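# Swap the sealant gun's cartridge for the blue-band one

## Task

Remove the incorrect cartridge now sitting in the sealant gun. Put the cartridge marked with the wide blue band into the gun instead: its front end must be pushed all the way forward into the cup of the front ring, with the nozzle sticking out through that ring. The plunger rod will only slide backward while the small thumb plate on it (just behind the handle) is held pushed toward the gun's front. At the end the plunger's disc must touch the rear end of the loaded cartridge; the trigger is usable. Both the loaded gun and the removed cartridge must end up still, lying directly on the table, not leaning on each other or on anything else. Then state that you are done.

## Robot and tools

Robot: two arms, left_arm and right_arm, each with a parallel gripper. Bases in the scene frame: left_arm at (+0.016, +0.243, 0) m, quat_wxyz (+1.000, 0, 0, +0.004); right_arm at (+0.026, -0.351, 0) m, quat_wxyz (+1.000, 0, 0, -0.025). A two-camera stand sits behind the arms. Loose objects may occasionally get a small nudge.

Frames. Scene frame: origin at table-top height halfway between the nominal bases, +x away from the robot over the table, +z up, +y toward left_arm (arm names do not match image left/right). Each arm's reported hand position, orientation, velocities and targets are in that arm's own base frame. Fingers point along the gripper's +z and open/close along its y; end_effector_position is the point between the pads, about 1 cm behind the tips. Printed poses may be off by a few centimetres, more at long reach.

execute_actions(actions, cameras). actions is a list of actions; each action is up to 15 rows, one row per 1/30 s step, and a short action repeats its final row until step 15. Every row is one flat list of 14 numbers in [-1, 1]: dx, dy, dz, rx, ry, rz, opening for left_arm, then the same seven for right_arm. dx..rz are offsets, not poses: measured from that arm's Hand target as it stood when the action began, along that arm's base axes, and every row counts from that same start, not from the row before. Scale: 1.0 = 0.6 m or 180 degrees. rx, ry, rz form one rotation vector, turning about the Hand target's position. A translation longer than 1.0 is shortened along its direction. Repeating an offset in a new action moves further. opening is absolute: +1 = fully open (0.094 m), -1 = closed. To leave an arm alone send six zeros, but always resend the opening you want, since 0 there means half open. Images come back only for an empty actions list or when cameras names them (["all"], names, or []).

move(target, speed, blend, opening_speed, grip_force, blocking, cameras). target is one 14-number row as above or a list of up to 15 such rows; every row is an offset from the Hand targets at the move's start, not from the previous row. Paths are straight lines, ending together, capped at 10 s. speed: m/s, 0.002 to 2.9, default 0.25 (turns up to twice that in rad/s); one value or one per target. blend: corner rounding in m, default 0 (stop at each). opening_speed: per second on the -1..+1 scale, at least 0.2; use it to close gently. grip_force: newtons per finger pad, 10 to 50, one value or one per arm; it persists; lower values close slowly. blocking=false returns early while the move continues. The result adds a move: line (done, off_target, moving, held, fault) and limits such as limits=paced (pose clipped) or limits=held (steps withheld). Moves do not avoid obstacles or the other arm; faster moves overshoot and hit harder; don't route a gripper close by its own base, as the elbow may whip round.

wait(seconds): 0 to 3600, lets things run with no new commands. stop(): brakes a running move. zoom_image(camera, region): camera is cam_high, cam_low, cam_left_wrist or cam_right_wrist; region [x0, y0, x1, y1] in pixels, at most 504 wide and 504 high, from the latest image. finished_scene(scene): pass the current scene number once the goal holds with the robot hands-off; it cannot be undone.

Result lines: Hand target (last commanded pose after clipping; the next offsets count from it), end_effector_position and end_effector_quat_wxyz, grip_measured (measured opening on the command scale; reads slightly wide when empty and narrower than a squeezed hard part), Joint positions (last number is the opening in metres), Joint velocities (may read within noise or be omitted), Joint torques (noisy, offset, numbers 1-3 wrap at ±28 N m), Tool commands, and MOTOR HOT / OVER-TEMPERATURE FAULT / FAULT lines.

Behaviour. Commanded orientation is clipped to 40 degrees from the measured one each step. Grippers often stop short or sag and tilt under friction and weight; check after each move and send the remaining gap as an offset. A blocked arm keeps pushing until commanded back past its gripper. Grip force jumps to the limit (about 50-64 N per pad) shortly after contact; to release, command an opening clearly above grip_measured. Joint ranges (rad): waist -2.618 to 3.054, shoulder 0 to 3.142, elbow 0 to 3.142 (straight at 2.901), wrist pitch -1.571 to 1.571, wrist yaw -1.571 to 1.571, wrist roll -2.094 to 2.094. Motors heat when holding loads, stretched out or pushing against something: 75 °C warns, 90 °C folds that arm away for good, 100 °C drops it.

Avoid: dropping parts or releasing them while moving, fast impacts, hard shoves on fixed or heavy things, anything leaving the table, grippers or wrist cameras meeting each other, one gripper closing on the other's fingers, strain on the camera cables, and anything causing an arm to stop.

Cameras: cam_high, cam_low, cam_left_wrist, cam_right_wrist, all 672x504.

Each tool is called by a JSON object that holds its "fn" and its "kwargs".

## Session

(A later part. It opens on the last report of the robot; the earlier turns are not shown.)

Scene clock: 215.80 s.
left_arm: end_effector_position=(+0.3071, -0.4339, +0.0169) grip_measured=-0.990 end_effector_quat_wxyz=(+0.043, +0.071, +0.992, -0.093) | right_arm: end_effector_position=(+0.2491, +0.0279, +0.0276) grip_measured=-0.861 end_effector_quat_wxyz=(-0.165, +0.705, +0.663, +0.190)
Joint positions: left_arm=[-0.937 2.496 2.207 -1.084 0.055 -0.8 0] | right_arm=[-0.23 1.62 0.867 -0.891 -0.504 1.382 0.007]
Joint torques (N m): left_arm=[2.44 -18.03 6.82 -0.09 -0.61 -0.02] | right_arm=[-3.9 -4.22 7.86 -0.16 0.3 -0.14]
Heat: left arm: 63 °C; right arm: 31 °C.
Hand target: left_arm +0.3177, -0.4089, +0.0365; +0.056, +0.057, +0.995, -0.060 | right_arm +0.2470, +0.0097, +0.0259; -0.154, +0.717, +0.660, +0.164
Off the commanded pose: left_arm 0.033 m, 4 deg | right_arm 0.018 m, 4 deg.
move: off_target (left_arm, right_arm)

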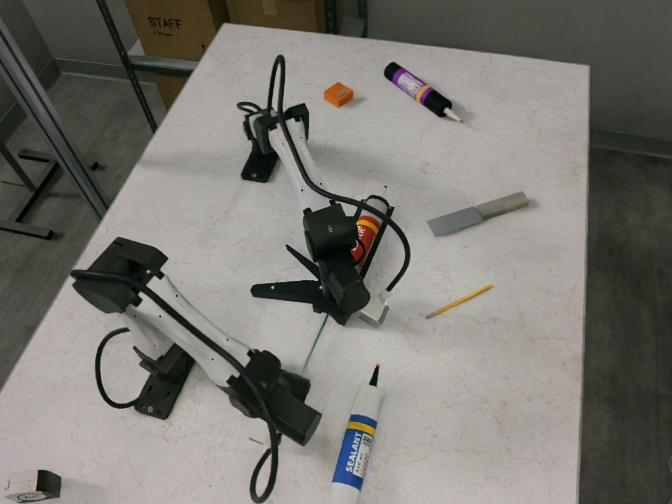

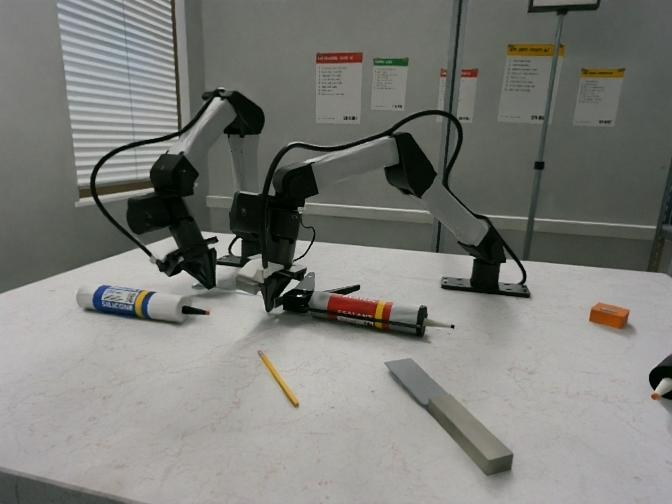

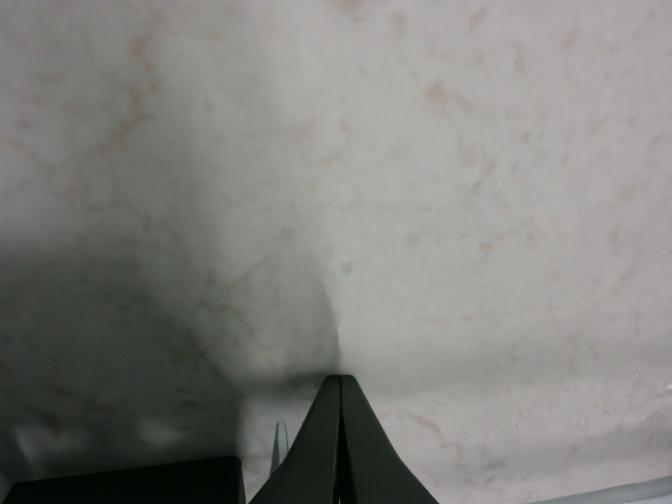

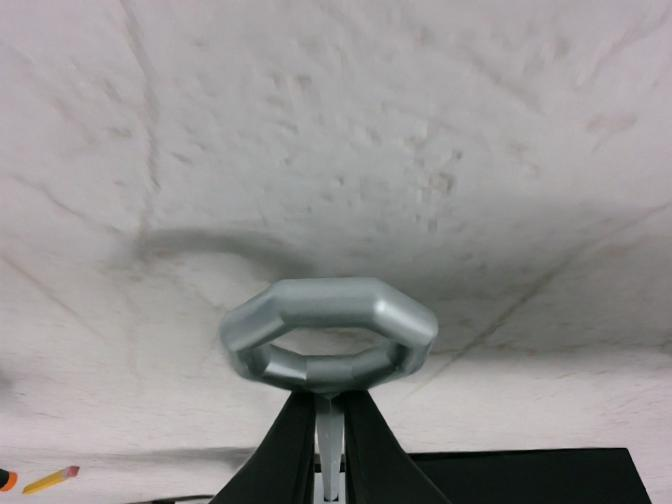

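{"fn": "move", "kwargs": {"target": [[-0.01,-0.02,0.22,0,0,0,-1, 0,0.02,0,0,0,0,-1],[-0.02,0.3,0.3,0,0,0,-1, 0.0195,0.25,0.003,0,0,0,-1]], "speed": [0.25,0.12], "cameras": ["cam_left_wrist","cam_low","cam_right_wrist","cam_high"]}}

Scene clock: 242.10 s.
left_arm: end_effector_position=(+0.3104, -0.2330, +0.2044) grip_measured=-0.990 end_effector_quat_wxyz=(+0.055, +0.054, +0.996, -0.053) | right_arm: end_effector_position=(+0.2496, +0.1559, +0.0275) grip_measured=-0.861 end_effector_quat_wxyz=(-0.164, +0.712, +0.664, +0.160)
Joint positions: left_arm=[-0.631 1.94 2.064 -1.545 0.029 -0.524 0] | right_arm=[0.306 1.597 0.856 -0.671 -0.435 1.982 0.007]
Joint torques (N m): left_arm=[0.84 -13.16 5.67 0.52 0.08 0.06] | right_arm=[0.79 -3.82 7.98 0.87 -0.08 0.34]
Heat: left arm: 68 °C; right arm: 32 °C.
Hand target: left_arm +0.3057, -0.2290, +0.2164; +0.056, +0.057, +0.995, -0.060 | right_arm +0.2586, +0.1597, +0.0277; -0.154, +0.717, +0.659, +0.164
Off the commanded pose: left_arm 0.014 m, 1 deg | right_arm 0.010 m, 2 deg.
joint sent to its limit (left arm) — joint 4 (wrist pitch), lower limit. The joint targets still meet the commanded pose.
move: off_target (left_arm)

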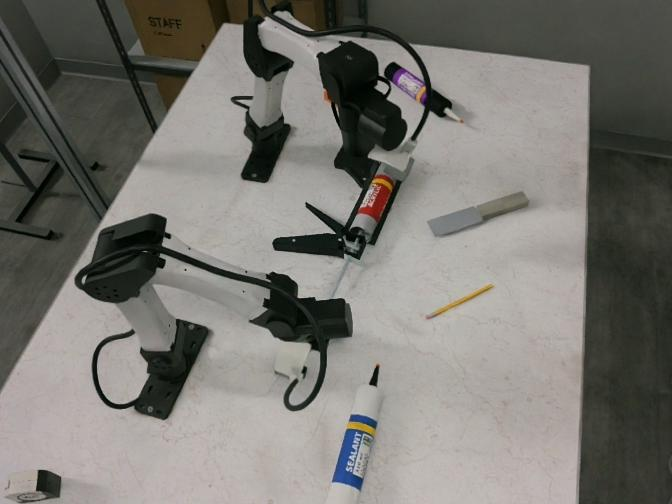

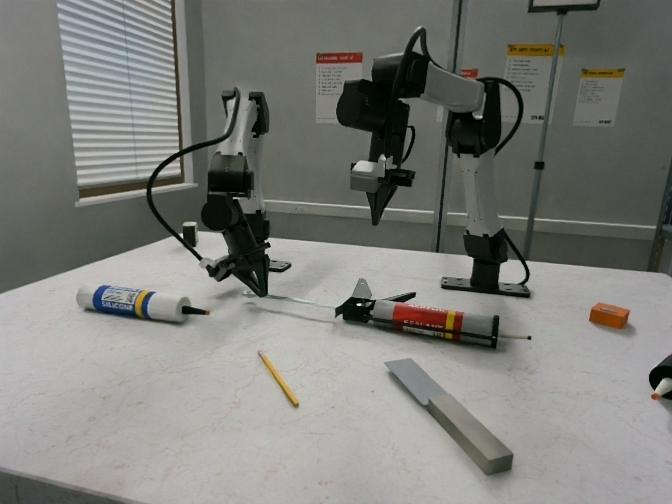

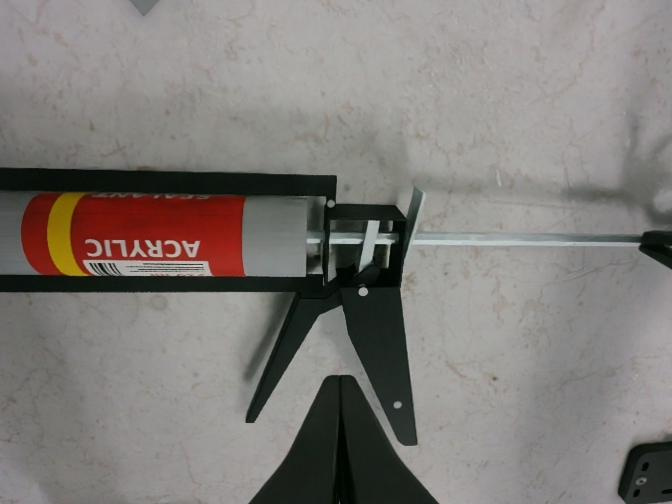

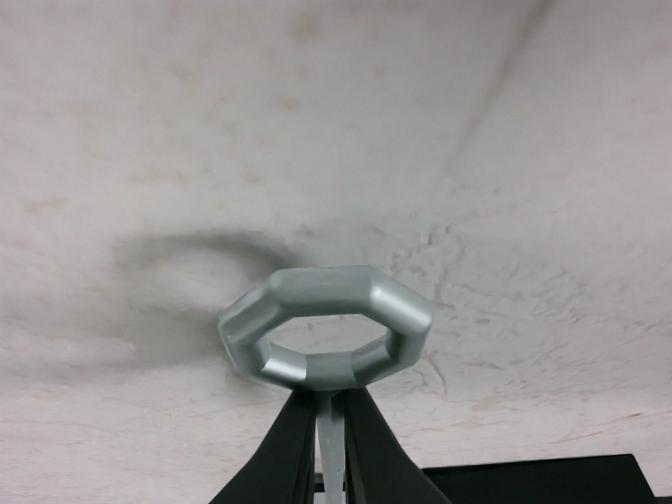

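{"fn": "move", "kwargs": {"target": [0.018,-0.185,-0.19,0.058,-0.006,-0.507,-0.5, 0,0,0,0,0,0,-1], "speed": 0.3, "cameras": ["cam_left_wrist","cam_low","cam_high"]}}

Scene clock: 264.73 s.
left_arm: end_effector_position=(+0.3144, -0.3380, +0.0985) grip_measured=-0.502 end_effector_quat_wxyz=(+0.003, +0.749, +0.662, -0.007) | right_arm: end_effector_position=(+0.2496, +0.1559, +0.0275) grip_measured=-0.861 end_effector_quat_wxyz=(-0.164, +0.712, +0.664, +0.160)
Joint positions: left_arm=[-0.816 2.396 2.372 -1.542 0.014 0.878 0.023] | right_arm=[0.306 1.597 0.856 -0.671 -0.435 1.982 0.007]
Joint torques (N m): left_arm=[-0.17 -12.12 8.05 0.17 -0.11 0.11] | right_arm=[0.94 -3.93 7.92 0.9 -0.07 0.32]
Heat: left arm: 58 °C; right arm: 32 °C.
Hand target: left_arm +0.3164, -0.3400, +0.1024; +0.000, +0.755, +0.656, +0.000 | right_arm +0.2586, +0.1597, +0.0277; -0.154, +0.717, +0.659, +0.164
Off the commanded pose: left_arm 0.005 m, 1 deg | right_arm 0.010 m, 2 deg.
joint sent to its limit (left arm) — joint 4 (wrist pitch), lower limit. The joint targets still meet the commanded pose.
move: done
Images, in order (width x height): cam_high 672x504, cam_low 672x504, cam_left_wrist 672x504.

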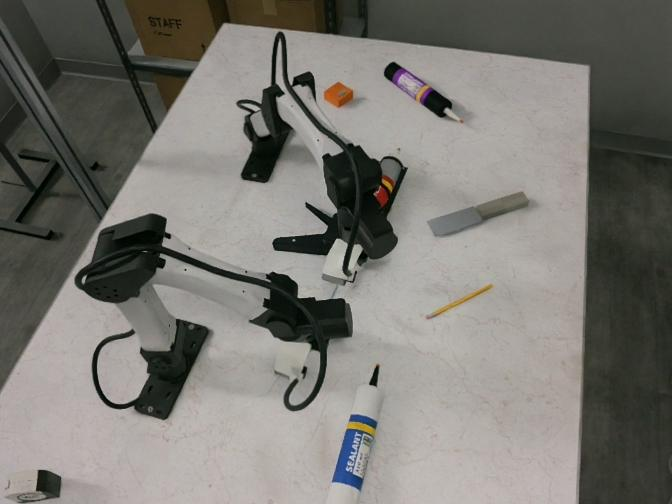

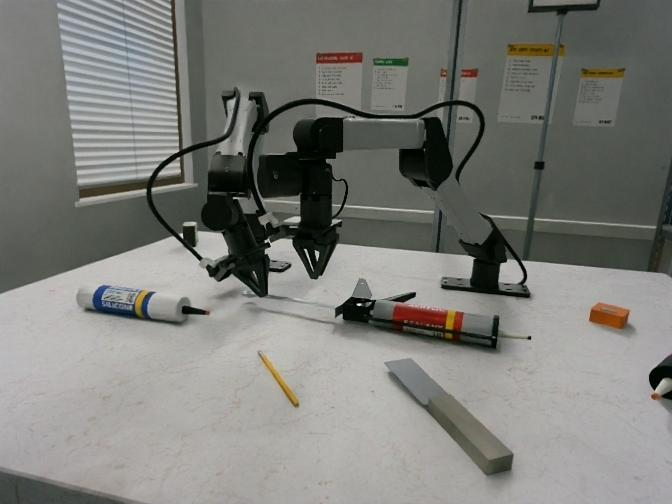

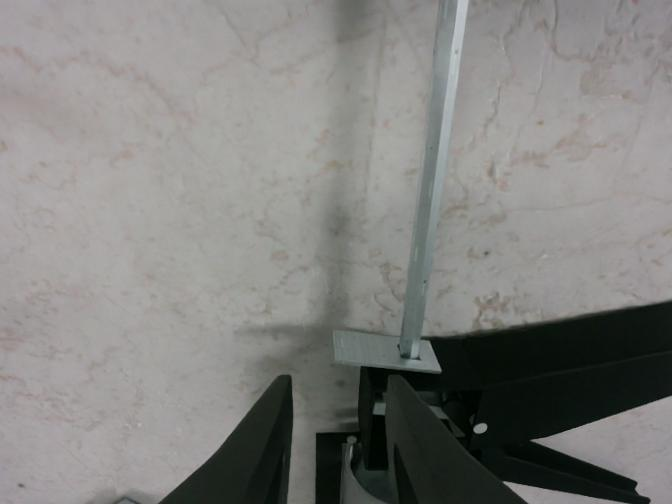

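{"fn": "move", "kwargs": {"target": [-0.049,0.020,-0.075,0,0,-0.022,-0.6, 0,0,0,0,0,0,-1], "speed": 0.2, "cameras": ["cam_left_wrist"]}}

Scene clock: 286.17 s.
left_arm: end_effector_position=(+0.2827, -0.3229, +0.0408) grip_measured=-0.598 end_effector_quat_wxyz=(-0.029, +0.772, +0.635, -0.006) | right_arm: end_effector_position=(+0.2498, +0.1564, +0.0270) grip_measured=-0.861 end_effector_quat_wxyz=(-0.164, +0.712, +0.664, +0.159)
Joint positions: left_arm=[-0.848 2.284 1.945 -1.291 0.009 0.916 0.019] | right_arm=[0.308 1.6 0.857 -0.669 -0.435 1.984 0.007]
Joint torques (N m): left_arm=[0.13 -16.84 5.67 0.36 -0.12 0.08] | right_arm=[0.64 -4.16 7.92 0.89 -0.06 0.3]
Heat: left arm: 58 °C; right arm: 32 °C.
Hand target: left_arm +0.2871, -0.3279, +0.0574; +0.000, +0.777, +0.630, +0.000 | right_arm +0.2587, +0.1597, +0.0277; -0.154, +0.717, +0.659, +0.165
Off the commanded pose: left_arm 0.018 m, 4 deg | right_arm 0.009 m, 2 deg.
move: off_target (left_arm)

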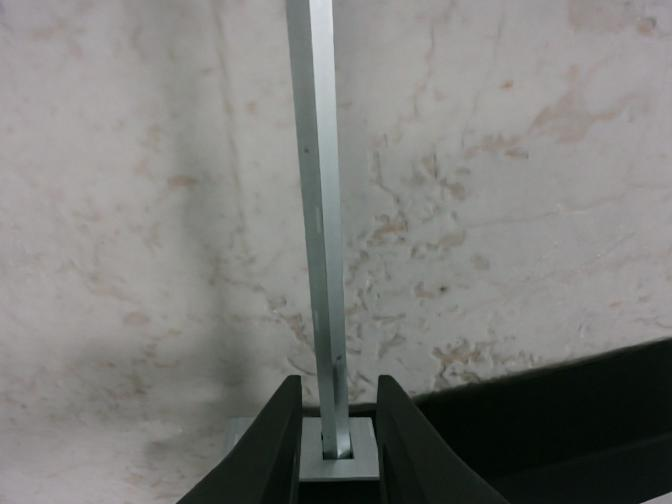

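{"fn": "move", "kwargs": {"target": [[0,0,-0.028,0,0,0.01,-0.6, 0,0,0,0,0,0,-1],[0.02,0.10,-0.028,0,0,0.01,-0.6, 0,0,0,0,0,0,-1]], "speed": 0.1, "cameras": ["cam_left_wrist","cam_low"]}}

Scene clock: 292.93 s.
left_arm: end_effector_position=(+0.2878, -0.2933, +0.0304) grip_measured=-0.598 end_effector_quat_wxyz=(+0.008, +0.776, +0.630, -0.029) | right_arm: end_effector_position=(+0.2557, +0.1625, +0.0280) grip_measured=-0.861 end_effector_quat_wxyz=(-0.161, +0.707, +0.667, +0.173)
Joint positions: left_arm=[-0.769 2.143 1.673 -1.092 0.06 1.009 0.019] | right_arm=[0.319 1.604 0.859 -0.633 -0.439 1.991 0.007]
Joint torques (N m): left_arm=[3.48 -14.76 4.79 0 -0.54 0.03] | right_arm=[-0.35 -4.77 7.71 0.58 -0.02 0.2]
Heat: left arm: 60 °C; right arm: 32 °C.
Hand target: left_arm +0.2991, -0.2681, +0.0407; +0.000, +0.767, +0.641, +0.000 | right_arm +0.2587, +0.1597, +0.0278; -0.154, +0.717, +0.659, +0.165
Off the commanded pose: left_arm 0.030 m, 4 deg | right_arm 0.004 m, 2 deg.
move: off_target (left_arm)
Images, in order (width x height): cam_low 672x504, cam_left_wrist 672x504.

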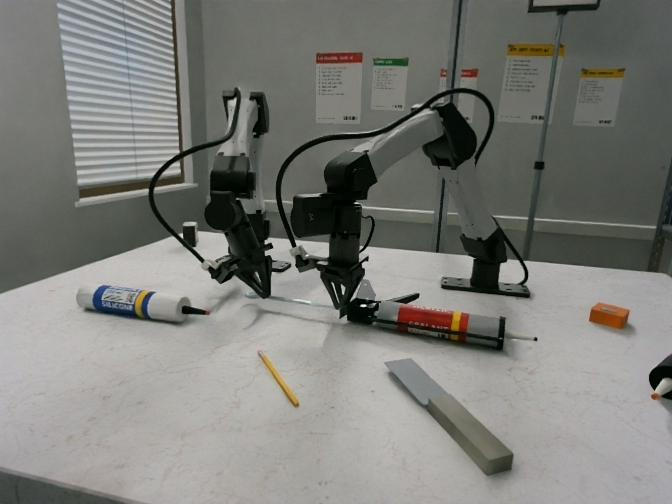

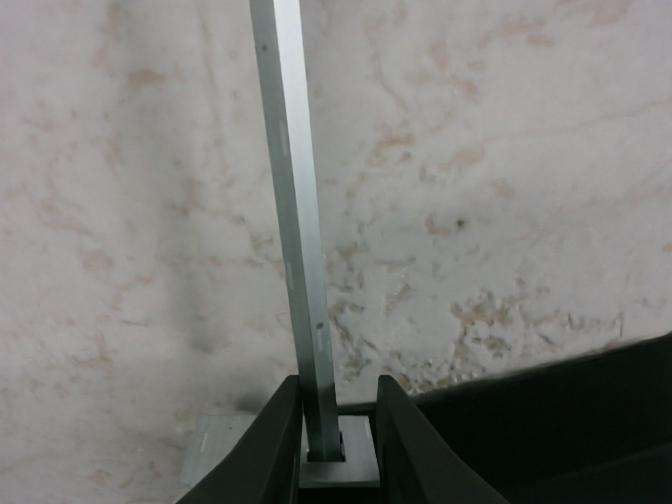

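{"fn": "move", "kwargs": {"target": [0.0,0.02,0.0,0,0,0,-0.6, -0.026,-0.2,0,0,0,0,-1], "speed": 0.1, "cameras": ["cam_left_wrist","cam_low","cam_high","cam_right_wrist"]}}

Scene clock: 299.20 s.
left_arm: end_effector_position=(+0.2949, -0.3197, +0.0482) grip_measured=-0.598 end_effector_quat_wxyz=(+0.082, +0.777, +0.619, -0.076) | right_arm: end_effector_position=(+0.2466, +0.0738, +0.0307) grip_measured=-0.861 end_effector_quat_wxyz=(-0.195, +0.697, +0.656, +0.213)
Joint positions: left_arm=[-0.757 2.094 1.649 -0.983 0.173 1.028 0.019] | right_arm=[-0.092 1.584 0.813 -0.81 -0.586 1.536 0.007]
Joint torques (N m): left_arm=[4.34 -12.9 4 -0.68 -1.46 0.16] | right_arm=[-5.61 -6.05 8.01 -0.37 0.94 -0.31]
Heat: left arm: 60 °C; right arm: 33 °C.
Hand target: left_arm +0.2990, -0.2559, +0.0407; +0.000, +0.767, +0.642, +0.000 | right_arm +0.2430, +0.0397, +0.0277; -0.154, +0.717, +0.659, +0.164
Off the commanded pose: left_arm 0.064 m, 13 deg | right_arm 0.034 m, 8 deg.
move: off_target (left_arm, right_arm)

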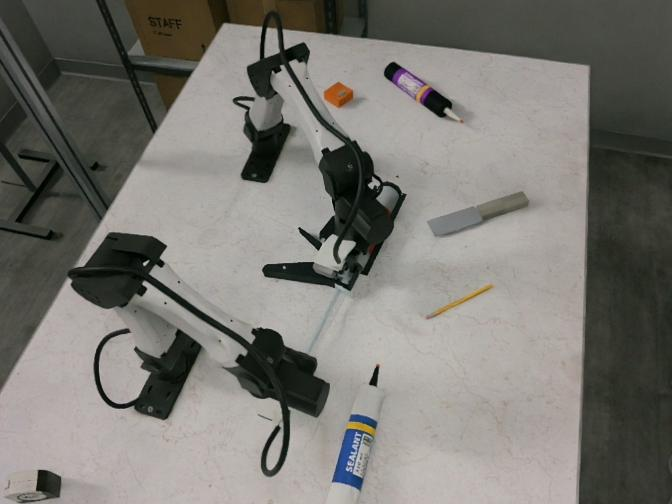

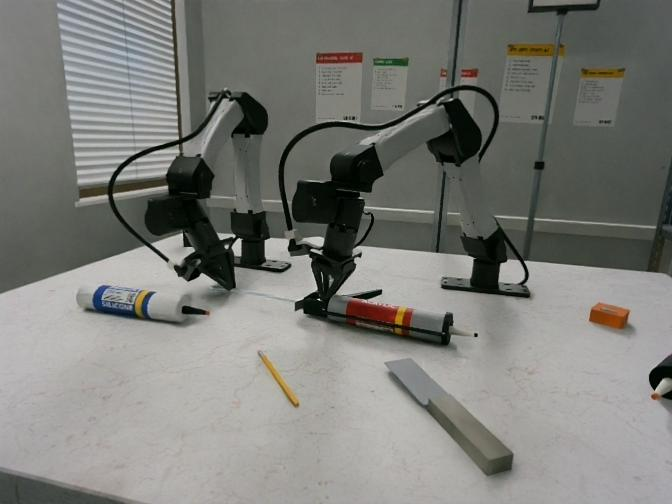

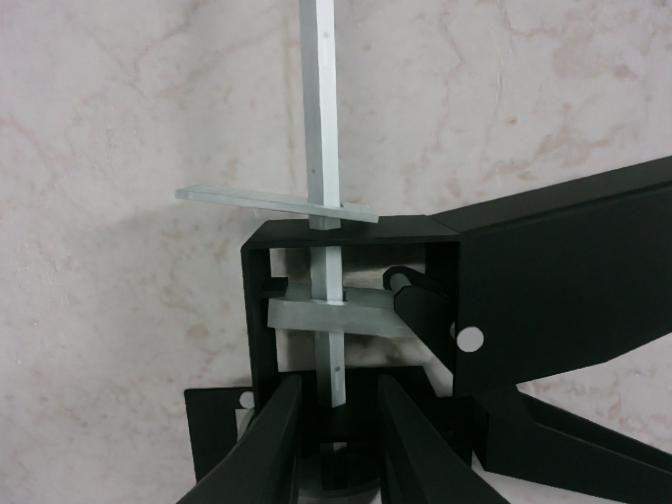

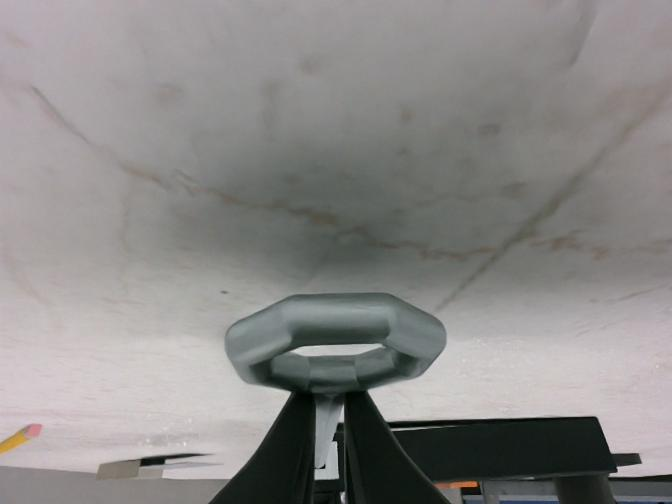

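{"fn": "move", "kwargs": {"target": [[0,-0.10,0.06,0,0,0,-0.6, 0.004,0.04,0,0,0,0,-1],[-0.015,-0.20,0.13,0,0,0,-0.6, 0.004,0.04,0,0,0,0,-1]], "speed": 0.2, "cameras": ["cam_left_wrist"]}}

Scene clock: 316.73 s.
left_arm: end_effector_position=(+0.2863, -0.3752, +0.1140) grip_measured=-0.598 end_effector_quat_wxyz=(+0.031, +0.769, +0.638, -0.007) | right_arm: end_effector_position=(+0.2439, +0.0700, +0.0269) grip_measured=-0.861 end_effector_quat_wxyz=(-0.175, +0.713, +0.654, +0.181)
Joint positions: left_arm=[-0.915 2.393 2.428 -1.542 0.011 0.842 0.019] | right_arm=[-0.061 1.57 0.813 -0.814 -0.509 1.596 0.007]
Joint torques (N m): left_arm=[0.53 -12.3 8.14 0.37 -0.11 -0.09] | right_arm=[0.27 -5.55 7.1 0.17 0.25 0.1]
Heat: left arm: 58 °C; right arm: 34 °C.
Hand target: left_arm +0.2900, -0.3760, +0.1187; +0.000, +0.767, +0.642, +0.000 | right_arm +0.2455, +0.0637, +0.0277; -0.154, +0.717, +0.659, +0.164
Off the commanded pose: left_arm 0.006 m, 4 deg | right_arm 0.007 m, 3 deg.
joint sent to its limit (left arm) — joint 4 (wrist pitch), lower limit. The joint targets are off in orientation, not in position.
move: off_target (left_arm, right_arm)

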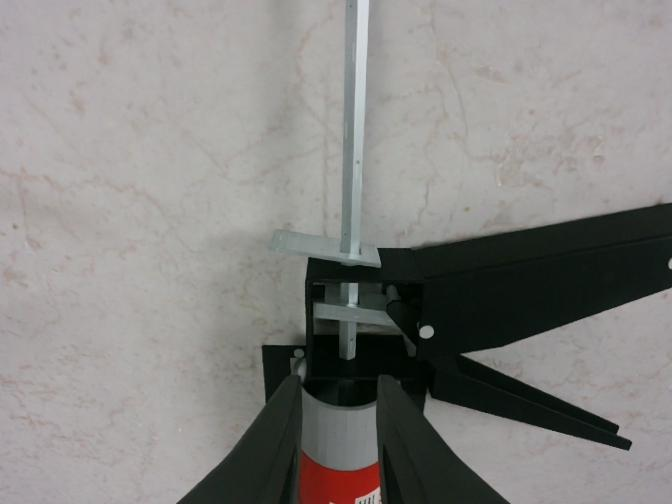

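{"fn": "move", "kwargs": {"target": [[-0.0233,-0.0517,-0.05,0,0,-0.0085,-0.55, 0,0,0,0,0,0,-1],[-0.0233,-0.0517,-0.145,0,0,-0.0085,-0.55, 0,0,0,0,0,0,-1],[0.011,0.105,-0.145,0,0,-0.0085,-0.55, 0,0,0,0,0,0,-1]], "speed": [0.2,0.12,0.06], "cameras": ["cam_left_wrist","cam_low","cam_right_wrist"]}}

Scene clock: 334.27 s.
left_arm: end_effector_position=(+0.2781, -0.3757, +0.0293) grip_measured=-0.552 end_effector_quat_wxyz=(+0.060, +0.796, +0.599, -0.060) | right_arm: end_effector_position=(+0.2458, +0.0790, +0.0297) grip_measured=-0.861 end_effector_quat_wxyz=(-0.182, +0.705, +0.658, +0.194)
Joint positions: left_arm=[-0.888 2.269 1.864 -1.051 0.124 0.957 0.021] | right_arm=[-0.041 1.569 0.813 -0.8 -0.537 1.602 0.007]
Joint torques (N m): left_arm=[6.24 -15.64 4.08 -0.61 -1.07 -0.02] | right_arm=[-1.37 -5.45 7.02 0.1 0.5 0.03]
Heat: left arm: 55 °C; right arm: 34 °C.
Hand target: left_arm +0.2966, -0.3130, +0.0316; +0.000, +0.776, +0.631, +0.000 | right_arm +0.2455, +0.0637, +0.0277; -0.154, +0.717, +0.660, +0.164
Off the commanded pose: left_arm 0.065 m, 11 deg | right_arm 0.015 m, 5 deg.
move: off_target (left_arm)
Images, in order (width x height): cam_low 672x504, cam_left_wrist 672x504, cam_right_wrist 672x504.

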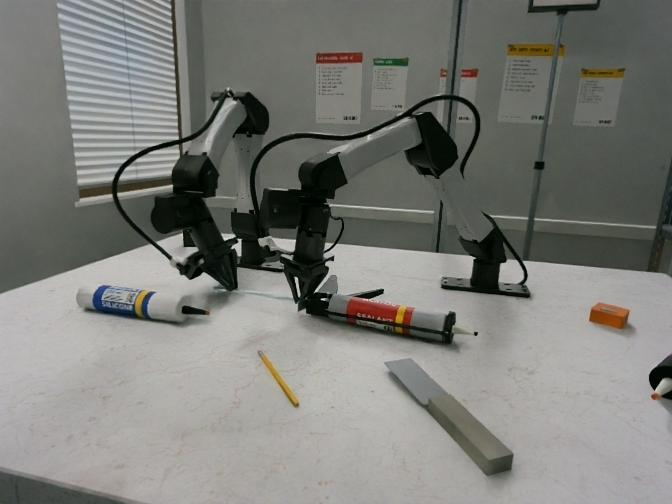

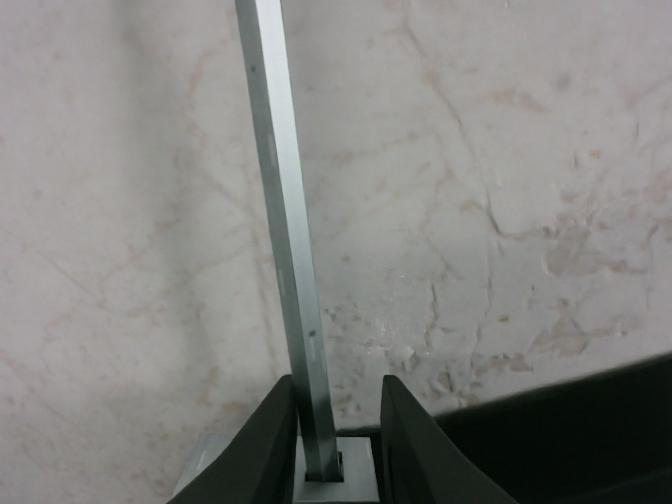

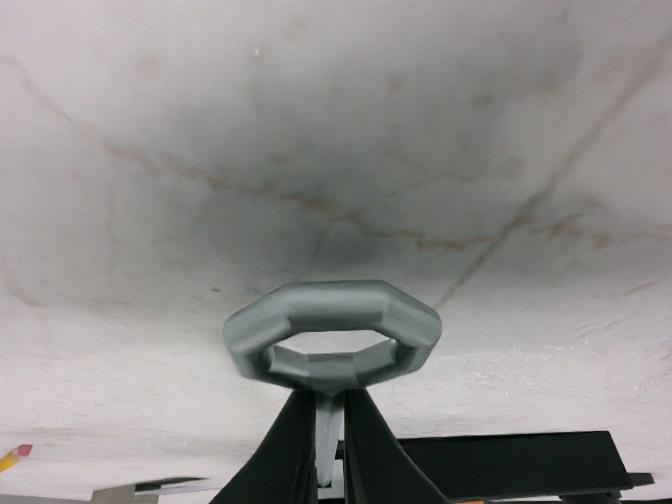

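{"fn": "move", "kwargs": {"target": [[-0.03,-0.17,0.0,0,0,0,-0.55, 0,0,0,0,0,0,-1],[-0.01,-0.165,0.13,0,0,0,-1, 0,0,0,0,0,0,-1]], "speed": 0.2, "cameras": ["cam_left_wrist"]}}

{"fn": "zoom_image", "kwargs": {"camera": "cam_left_wrist", "region": [220, 200, 472, 420]}}

Scene clock: 348.27 s.
left_arm: end_effector_position=(+0.2848, -0.4115, +0.0827) grip_measured=-0.988 end_effector_quat_wxyz=(+0.036, +0.773, +0.634, -0.010) | right_arm: end_effector_position=(+0.2455, +0.0751, +0.0274) grip_measured=-0.861 end_effector_quat_wxyz=(-0.173, +0.708, +0.660, +0.184)
Joint positions: left_arm=[-0.961 2.558 2.604 -1.543 0.014 0.806 0.001] | right_arm=[-0.041 1.569 0.813 -0.801 -0.511 1.603 0.007]
Joint torques (N m): left_arm=[0.84 -18.21 7.97 0.36 -0.15 0.09] | right_arm=[-1.35 -5.46 7.05 0.07 0.27 0.06]
Heat: left arm: 57 °C; right arm: 34 °C.
Hand target: left_arm +0.2907, -0.4120, +0.1097; +0.000, +0.776, +0.631, +0.000 | right_arm +0.2454, +0.0638, +0.0277; -0.154, +0.717, +0.660, +0.164
Off the commanded pose: left_arm 0.027 m, 4 deg | right_arm 0.011 m, 3 deg.
joint sent to its limit (left arm) — joint 4 (wrist pitch), lower limit. The joint targets are off in orientation, not in position.
move: off_target (left_arm); target 2's new opening was sent with left_arm's hand 0.027 m and 4 deg from that target

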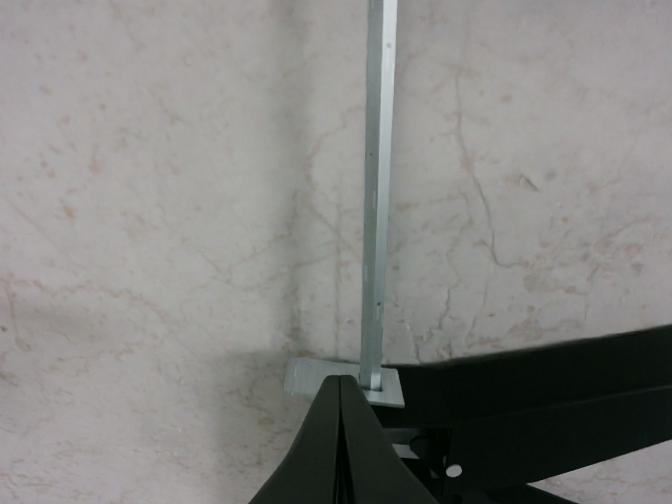

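Scaled by 2.000.

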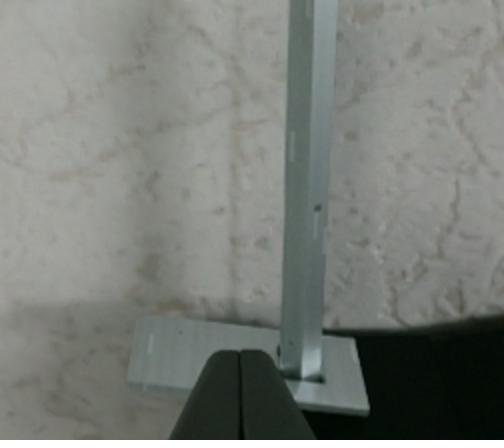

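{"fn": "move", "kwargs": {"target": [[0.0122,0.0067,-0.05,0,0,0,-1, 0,0,0,0,0,0,-1],[0.0122,0.0067,-0.1395,0,0,0,-1, 0,0,0,0,0,0,-1],[0.0459,0.1717,-0.145,0,0,0,-1, 0,0,0,0,0,0,-1]], "speed": [0.2,0.12,0.06], "cameras": ["cam_left_wrist","cam_low","cam_right_wrist"]}}

Scene clock: 360.73 s.
left_arm: end_effector_position=(+0.2954, -0.3809, +0.0258) grip_measured=-0.990 end_effector_quat_wxyz=(+0.070, +0.798, +0.594, -0.069) | right_arm: end_effector_position=(+0.2478, +0.0809, +0.0304) grip_measured=-0.861 end_effector_quat_wxyz=(-0.181, +0.702, +0.659, +0.199)
Joint positions: left_arm=[-0.858 2.321 1.934 -1.054 0.148 0.994 0] | right_arm=[-0.038 1.569 0.813 -0.79 -0.545 1.603 0.007]
Joint torques (N m): left_arm=[7.17 -15.05 3.96 -0.63 -1.26 0.04] | right_arm=[-1.73 -5.46 7.01 -0.01 0.57 0]
Heat: left arm: 62 °C; right arm: 34 °C.
Hand target: left_arm +0.3182, -0.3090, +0.0227; +0.000, +0.776, +0.631, +0.000 | right_arm +0.2455, +0.0637, +0.0277; -0.154, +0.717, +0.659, +0.164
Off the commanded pose: left_arm 0.076 m, 12 deg | right_arm 0.018 m, 5 deg.
move: off_target (left_arm)
Images, in order (width x height): cam_low 672x504, cam_left_wrist 672x504, cam_right_wrist 672x504.

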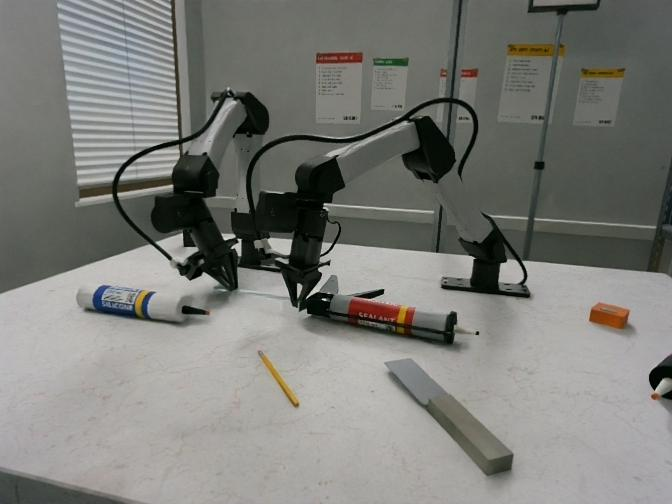

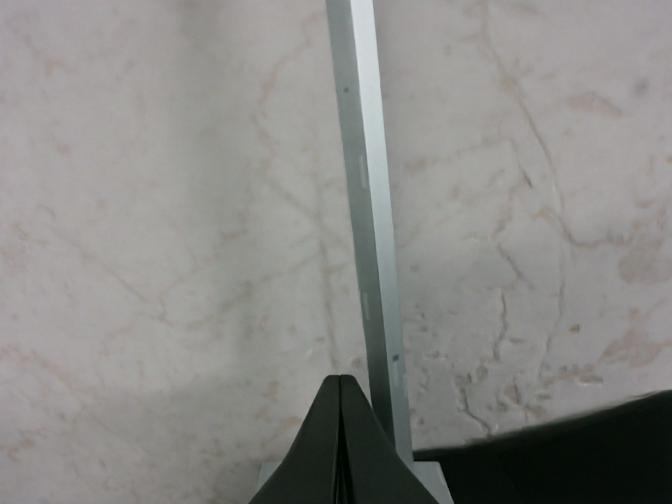

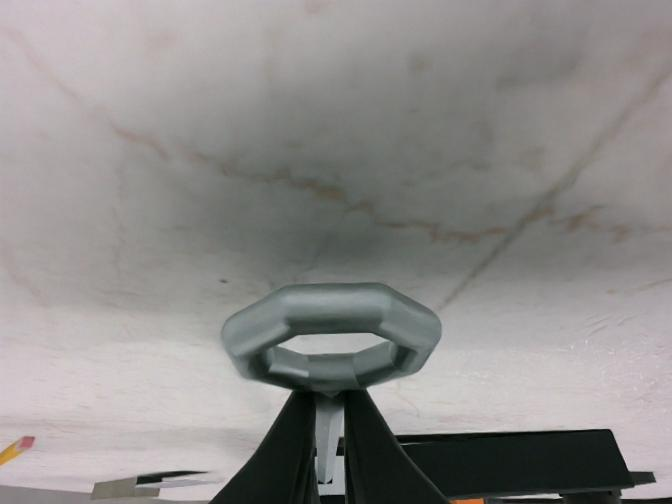

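{"fn": "move", "kwargs": {"target": [[0.0,-0.13,0.05,0,0,0,-1, 0,0,0,0,0,0,-1],[-0.02,-0.08,0.22,0,0,0,1, 0,0,0,0,0,0,-1],[0,0.06,0.22,0,0,0,1, 0,0,0,0,0,0,-1]], "speed": [0.15,0.25,0.25], "cameras": ["cam_left_wrist","cam_high"]}}

{"fn": "zoom_image", "kwargs": {"camera": "cam_left_wrist", "region": [220, 200, 472, 420]}}

Scene clock: 376.27 s.
left_arm: end_effector_position=(+0.3199, -0.2772, +0.1378) grip_measured=+0.998 end_effector_quat_wxyz=(+0.009, +0.772, +0.636, -0.004) | right_arm: end_effector_position=(+0.2462, +0.0760, +0.0276) grip_measured=-0.861 end_effector_quat_wxyz=(-0.173, +0.706, +0.661, +0.186)
Joint positions: left_arm=[-0.71 2.193 2.183 -1.546 0.01 1.054 0.094] | right_arm=[-0.039 1.569 0.813 -0.797 -0.514 1.604 0.007]
Joint torques (N m): left_arm=[0.49 -15.91 5.44 0.25 -0.15 0.1] | right_arm=[-1.54 -5.5 7.1 0.07 0.3 0.02]
Heat: left arm: 61 °C; right arm: 34 °C.
Hand target: left_arm +0.3182, -0.2730, +0.1546; +0.000, +0.776, +0.631, +0.000 | right_arm +0.2454, +0.0637, +0.0277; -0.154, +0.717, +0.659, +0.164
Off the commanded pose: left_arm 0.017 m, 1 deg | right_arm 0.012 m, 4 deg.
joint sent to its limit (left arm) — joint 4 (wrist pitch), lower limit. The joint targets are off in orientation, not in position.
move: off_target (left_arm); target 2's new opening was sent with left_arm's hand 0.017 m and 7 deg from that target
Images, in order (width x height): cam_high 672x504, cam_left_wrist 672x504.

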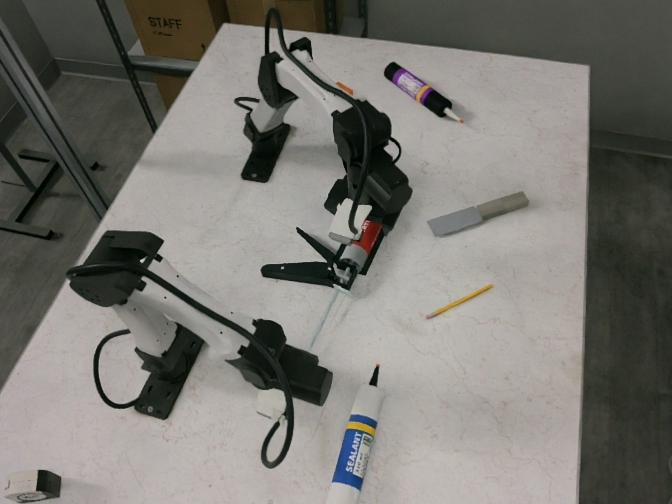

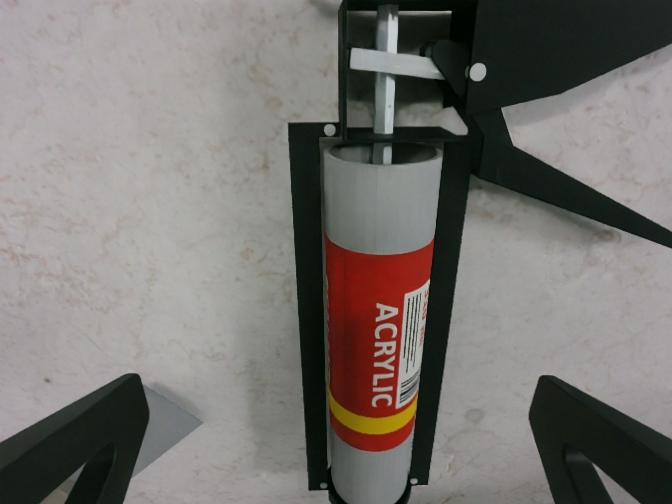

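Scaled by 2.000.

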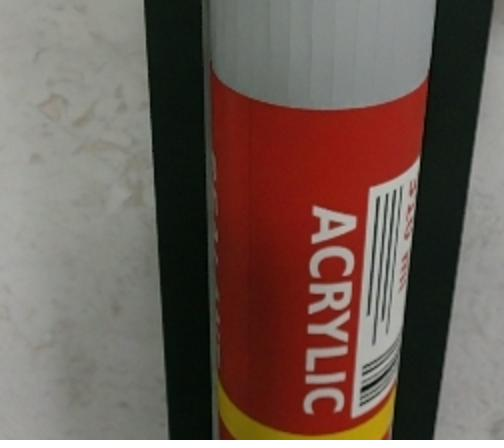

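{"fn": "zoom_image", "kwargs": {"camera": "cam_left_wrist", "region": [280, 0, 500, 200]}}

Scaled by 2.291.

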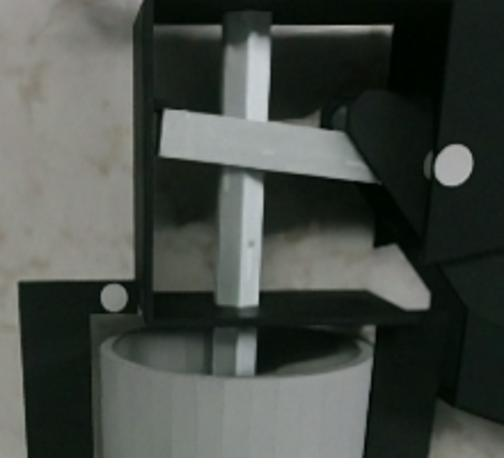

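{"fn": "move", "kwargs": {"target": [[-0.036,-0.243,-0.06,0.12,-0.024,0,-1, 0,0,0,0,0,0,-1],[-0.036,-0.243,-0.185,0.136,-0.027,0,-1, 0,0,0,0,0,0,-1]], "speed": [0.25,0.15], "cameras": ["cam_left_wrist","cam_low"]}}

Scene clock: 397.97 s.
left_arm: end_effector_position=(+0.2953, -0.4139, +0.0387) grip_measured=-0.989 end_effector_quat_wxyz=(+0.020, +0.784, +0.604, +0.143) | right_arm: end_effector_position=(+0.2462, +0.0760, +0.0276) grip_measured=-0.861 end_effector_quat_wxyz=(-0.173, +0.706, +0.661, +0.186)
Joint positions: left_arm=[-1.049 2.708 2.687 -1.549 -0.29 0.78 0] | right_arm=[-0.039 1.569 0.813 -0.797 -0.514 1.604 0.007]
Joint torques (N m): left_arm=[-0.21 -14.01 8.06 0.23 -0.32 -0.2] | right_arm=[-1.58 -5.53 7.01 0.06 0.32 0.01]
Heat: left arm: 62 °C; right arm: 34 °C.
Hand target: left_arm +0.2967, -0.4187, +0.0438; -0.138, +0.757, +0.616, +0.166 | right_arm +0.2454, +0.0637, +0.0277; -0.154, +0.717, +0.659, +0.164
Off the commanded pose: left_arm 0.007 m, 19 deg | right_arm 0.012 m, 4 deg.
joint sent to its limit (left arm) — joint 4 (wrist pitch), lower limit. The joint targets are off in orientation, not in position.
move: off_target (left_arm)
Images, in order (width x height): cam_low 672x504, cam_left_wrist 672x504.

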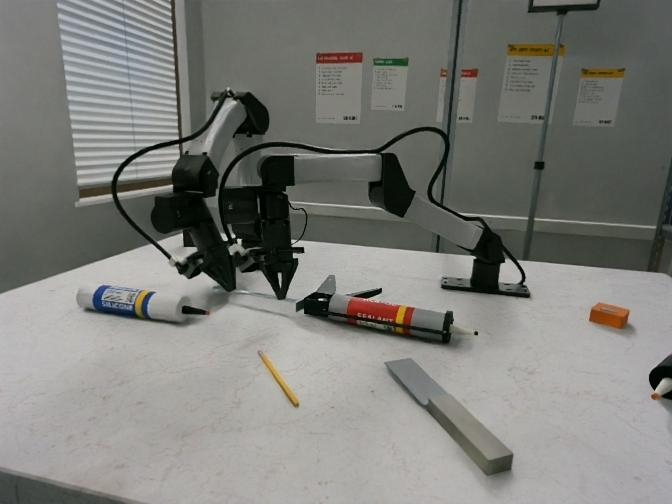

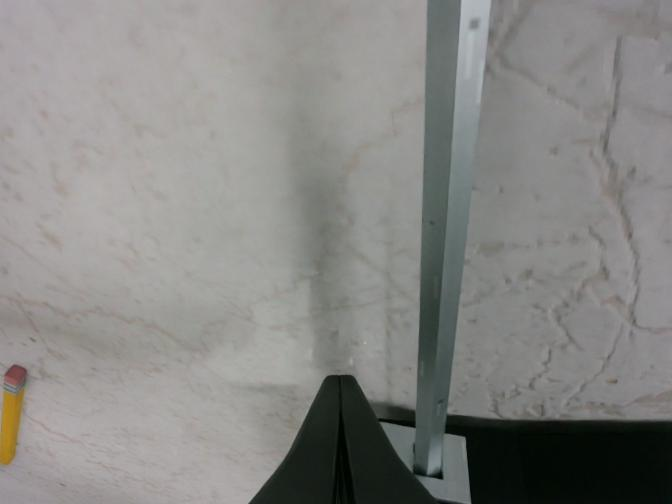

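{"fn": "move", "kwargs": {"target": [[0.0,0.0,-0.03,0,0,0,-1, 0,0,0,0,0,0,-1],[0.04,0.2,-0.035,0,0,0,-1, 0,0,0,0,0,0,-1]], "speed": [0.12,0.06], "cameras": ["cam_left_wrist","cam_low"]}}

Scene clock: 407.47 s.
left_arm: end_effector_position=(+0.3006, -0.3760, +0.0142) grip_measured=-0.989 end_effector_quat_wxyz=(-0.025, +0.790, +0.603, +0.110) | right_arm: end_effector_position=(+0.2484, +0.0814, +0.0305) grip_measured=-0.861 end_effector_quat_wxyz=(-0.180, +0.701, +0.660, +0.200)
Joint positions: left_arm=[-0.974 2.579 2.352 -1.408 -0.217 0.856 0] | right_arm=[-0.036 1.569 0.813 -0.786 -0.545 1.604 0.007]
Joint torques (N m): left_arm=[7.75 -15.71 3.36 -1.16 -1.12 0.02] | right_arm=[-1.89 -5.64 7.04 -0.06 0.59 0.04]
Heat: left arm: 62 °C; right arm: 34 °C.
Hand target: left_arm +0.3207, -0.2987, +0.0226; -0.138, +0.757, +0.616, +0.166 | right_arm +0.2454, +0.0637, +0.0277; -0.154, +0.717, +0.659, +0.164
Off the commanded pose: left_arm 0.080 m, 15 deg | right_arm 0.018 m, 5 deg.
joint sent to its limit (left arm) — joint 4 (wrist pitch), lower limit. The joint targets are off in position and orientation.
move: off_target (left_arm)
Images, in order (width x height): cam_low 672x504, cam_left_wrist 672x504.

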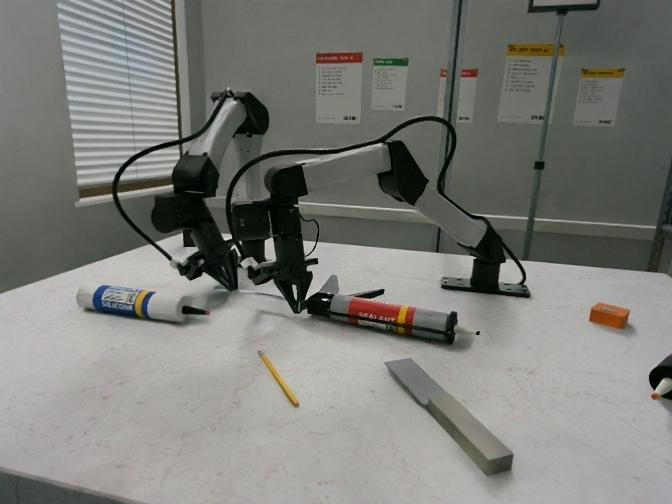

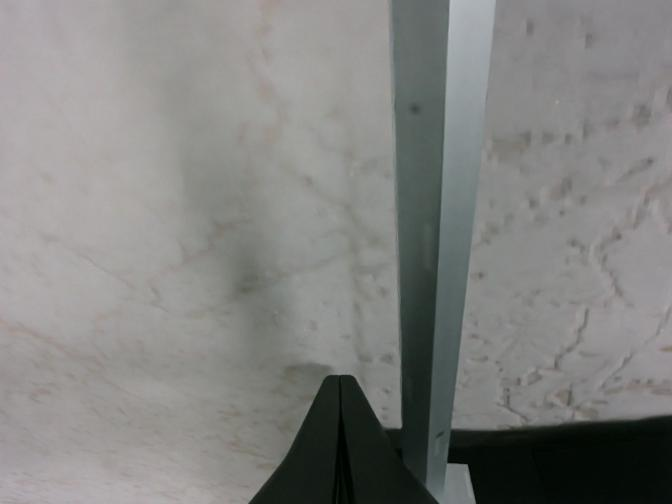

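{"fn": "move", "kwargs": {"target": [0,0.0,0.0,0,0,0,-1, -0.018,-0.12,0,0,0,0,-1], "speed": 0.06, "cameras": ["cam_left_wrist","cam_low"]}}

Scene clock: 415.20 s.
left_arm: end_effector_position=(+0.2957, -0.4132, +0.0230) grip_measured=-0.989 end_effector_quat_wxyz=(+0.033, +0.798, +0.599, +0.050) | right_arm: end_effector_position=(+0.2426, +0.0433, +0.0399) grip_measured=-0.864 end_effector_quat_wxyz=(-0.206, +0.685, +0.653, +0.248)
Joint positions: left_arm=[-0.985 2.564 2.372 -1.319 -0.105 0.871 0] | right_arm=[-0.264 1.603 0.839 -0.92 -0.649 1.317 0.006]
Joint torques (N m): left_arm=[8.09 -14.22 4.4 -1.81 -1.92 0.04] | right_arm=[-7.76 -5.01 8.92 -0.45 1.59 -0.25]
Heat: left arm: 62 °C; right arm: 34 °C.
Hand target: left_arm +0.3207, -0.2987, +0.0227; -0.138, +0.757, +0.616, +0.166 | right_arm +0.2347, -0.0083, +0.0277; -0.154, +0.717, +0.659, +0.165
Off the commanded pose: left_arm 0.117 m, 24 deg | right_arm 0.054 m, 12 deg.
joint sent to its limit (left arm) — joint 4 (wrist pitch), lower limit. The joint targets are off in position and orientation.
move: off_target (right_arm)
Images, in order (width x height): cam_low 672x504, cam_left_wrist 672x504.

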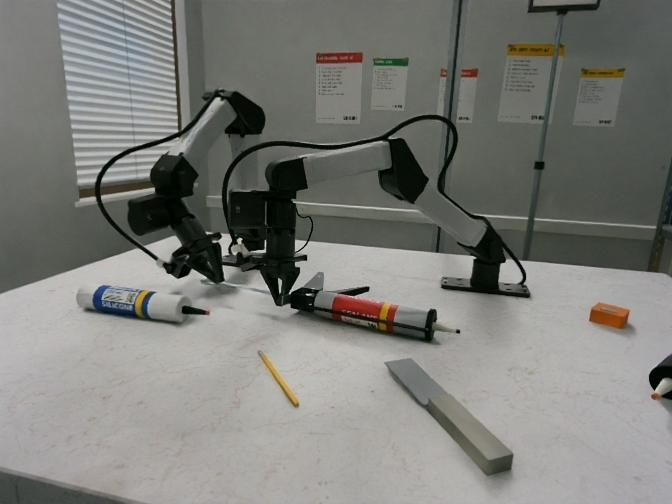

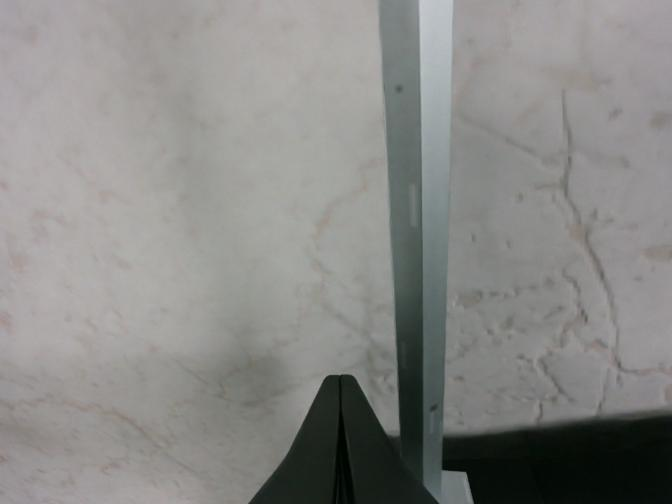

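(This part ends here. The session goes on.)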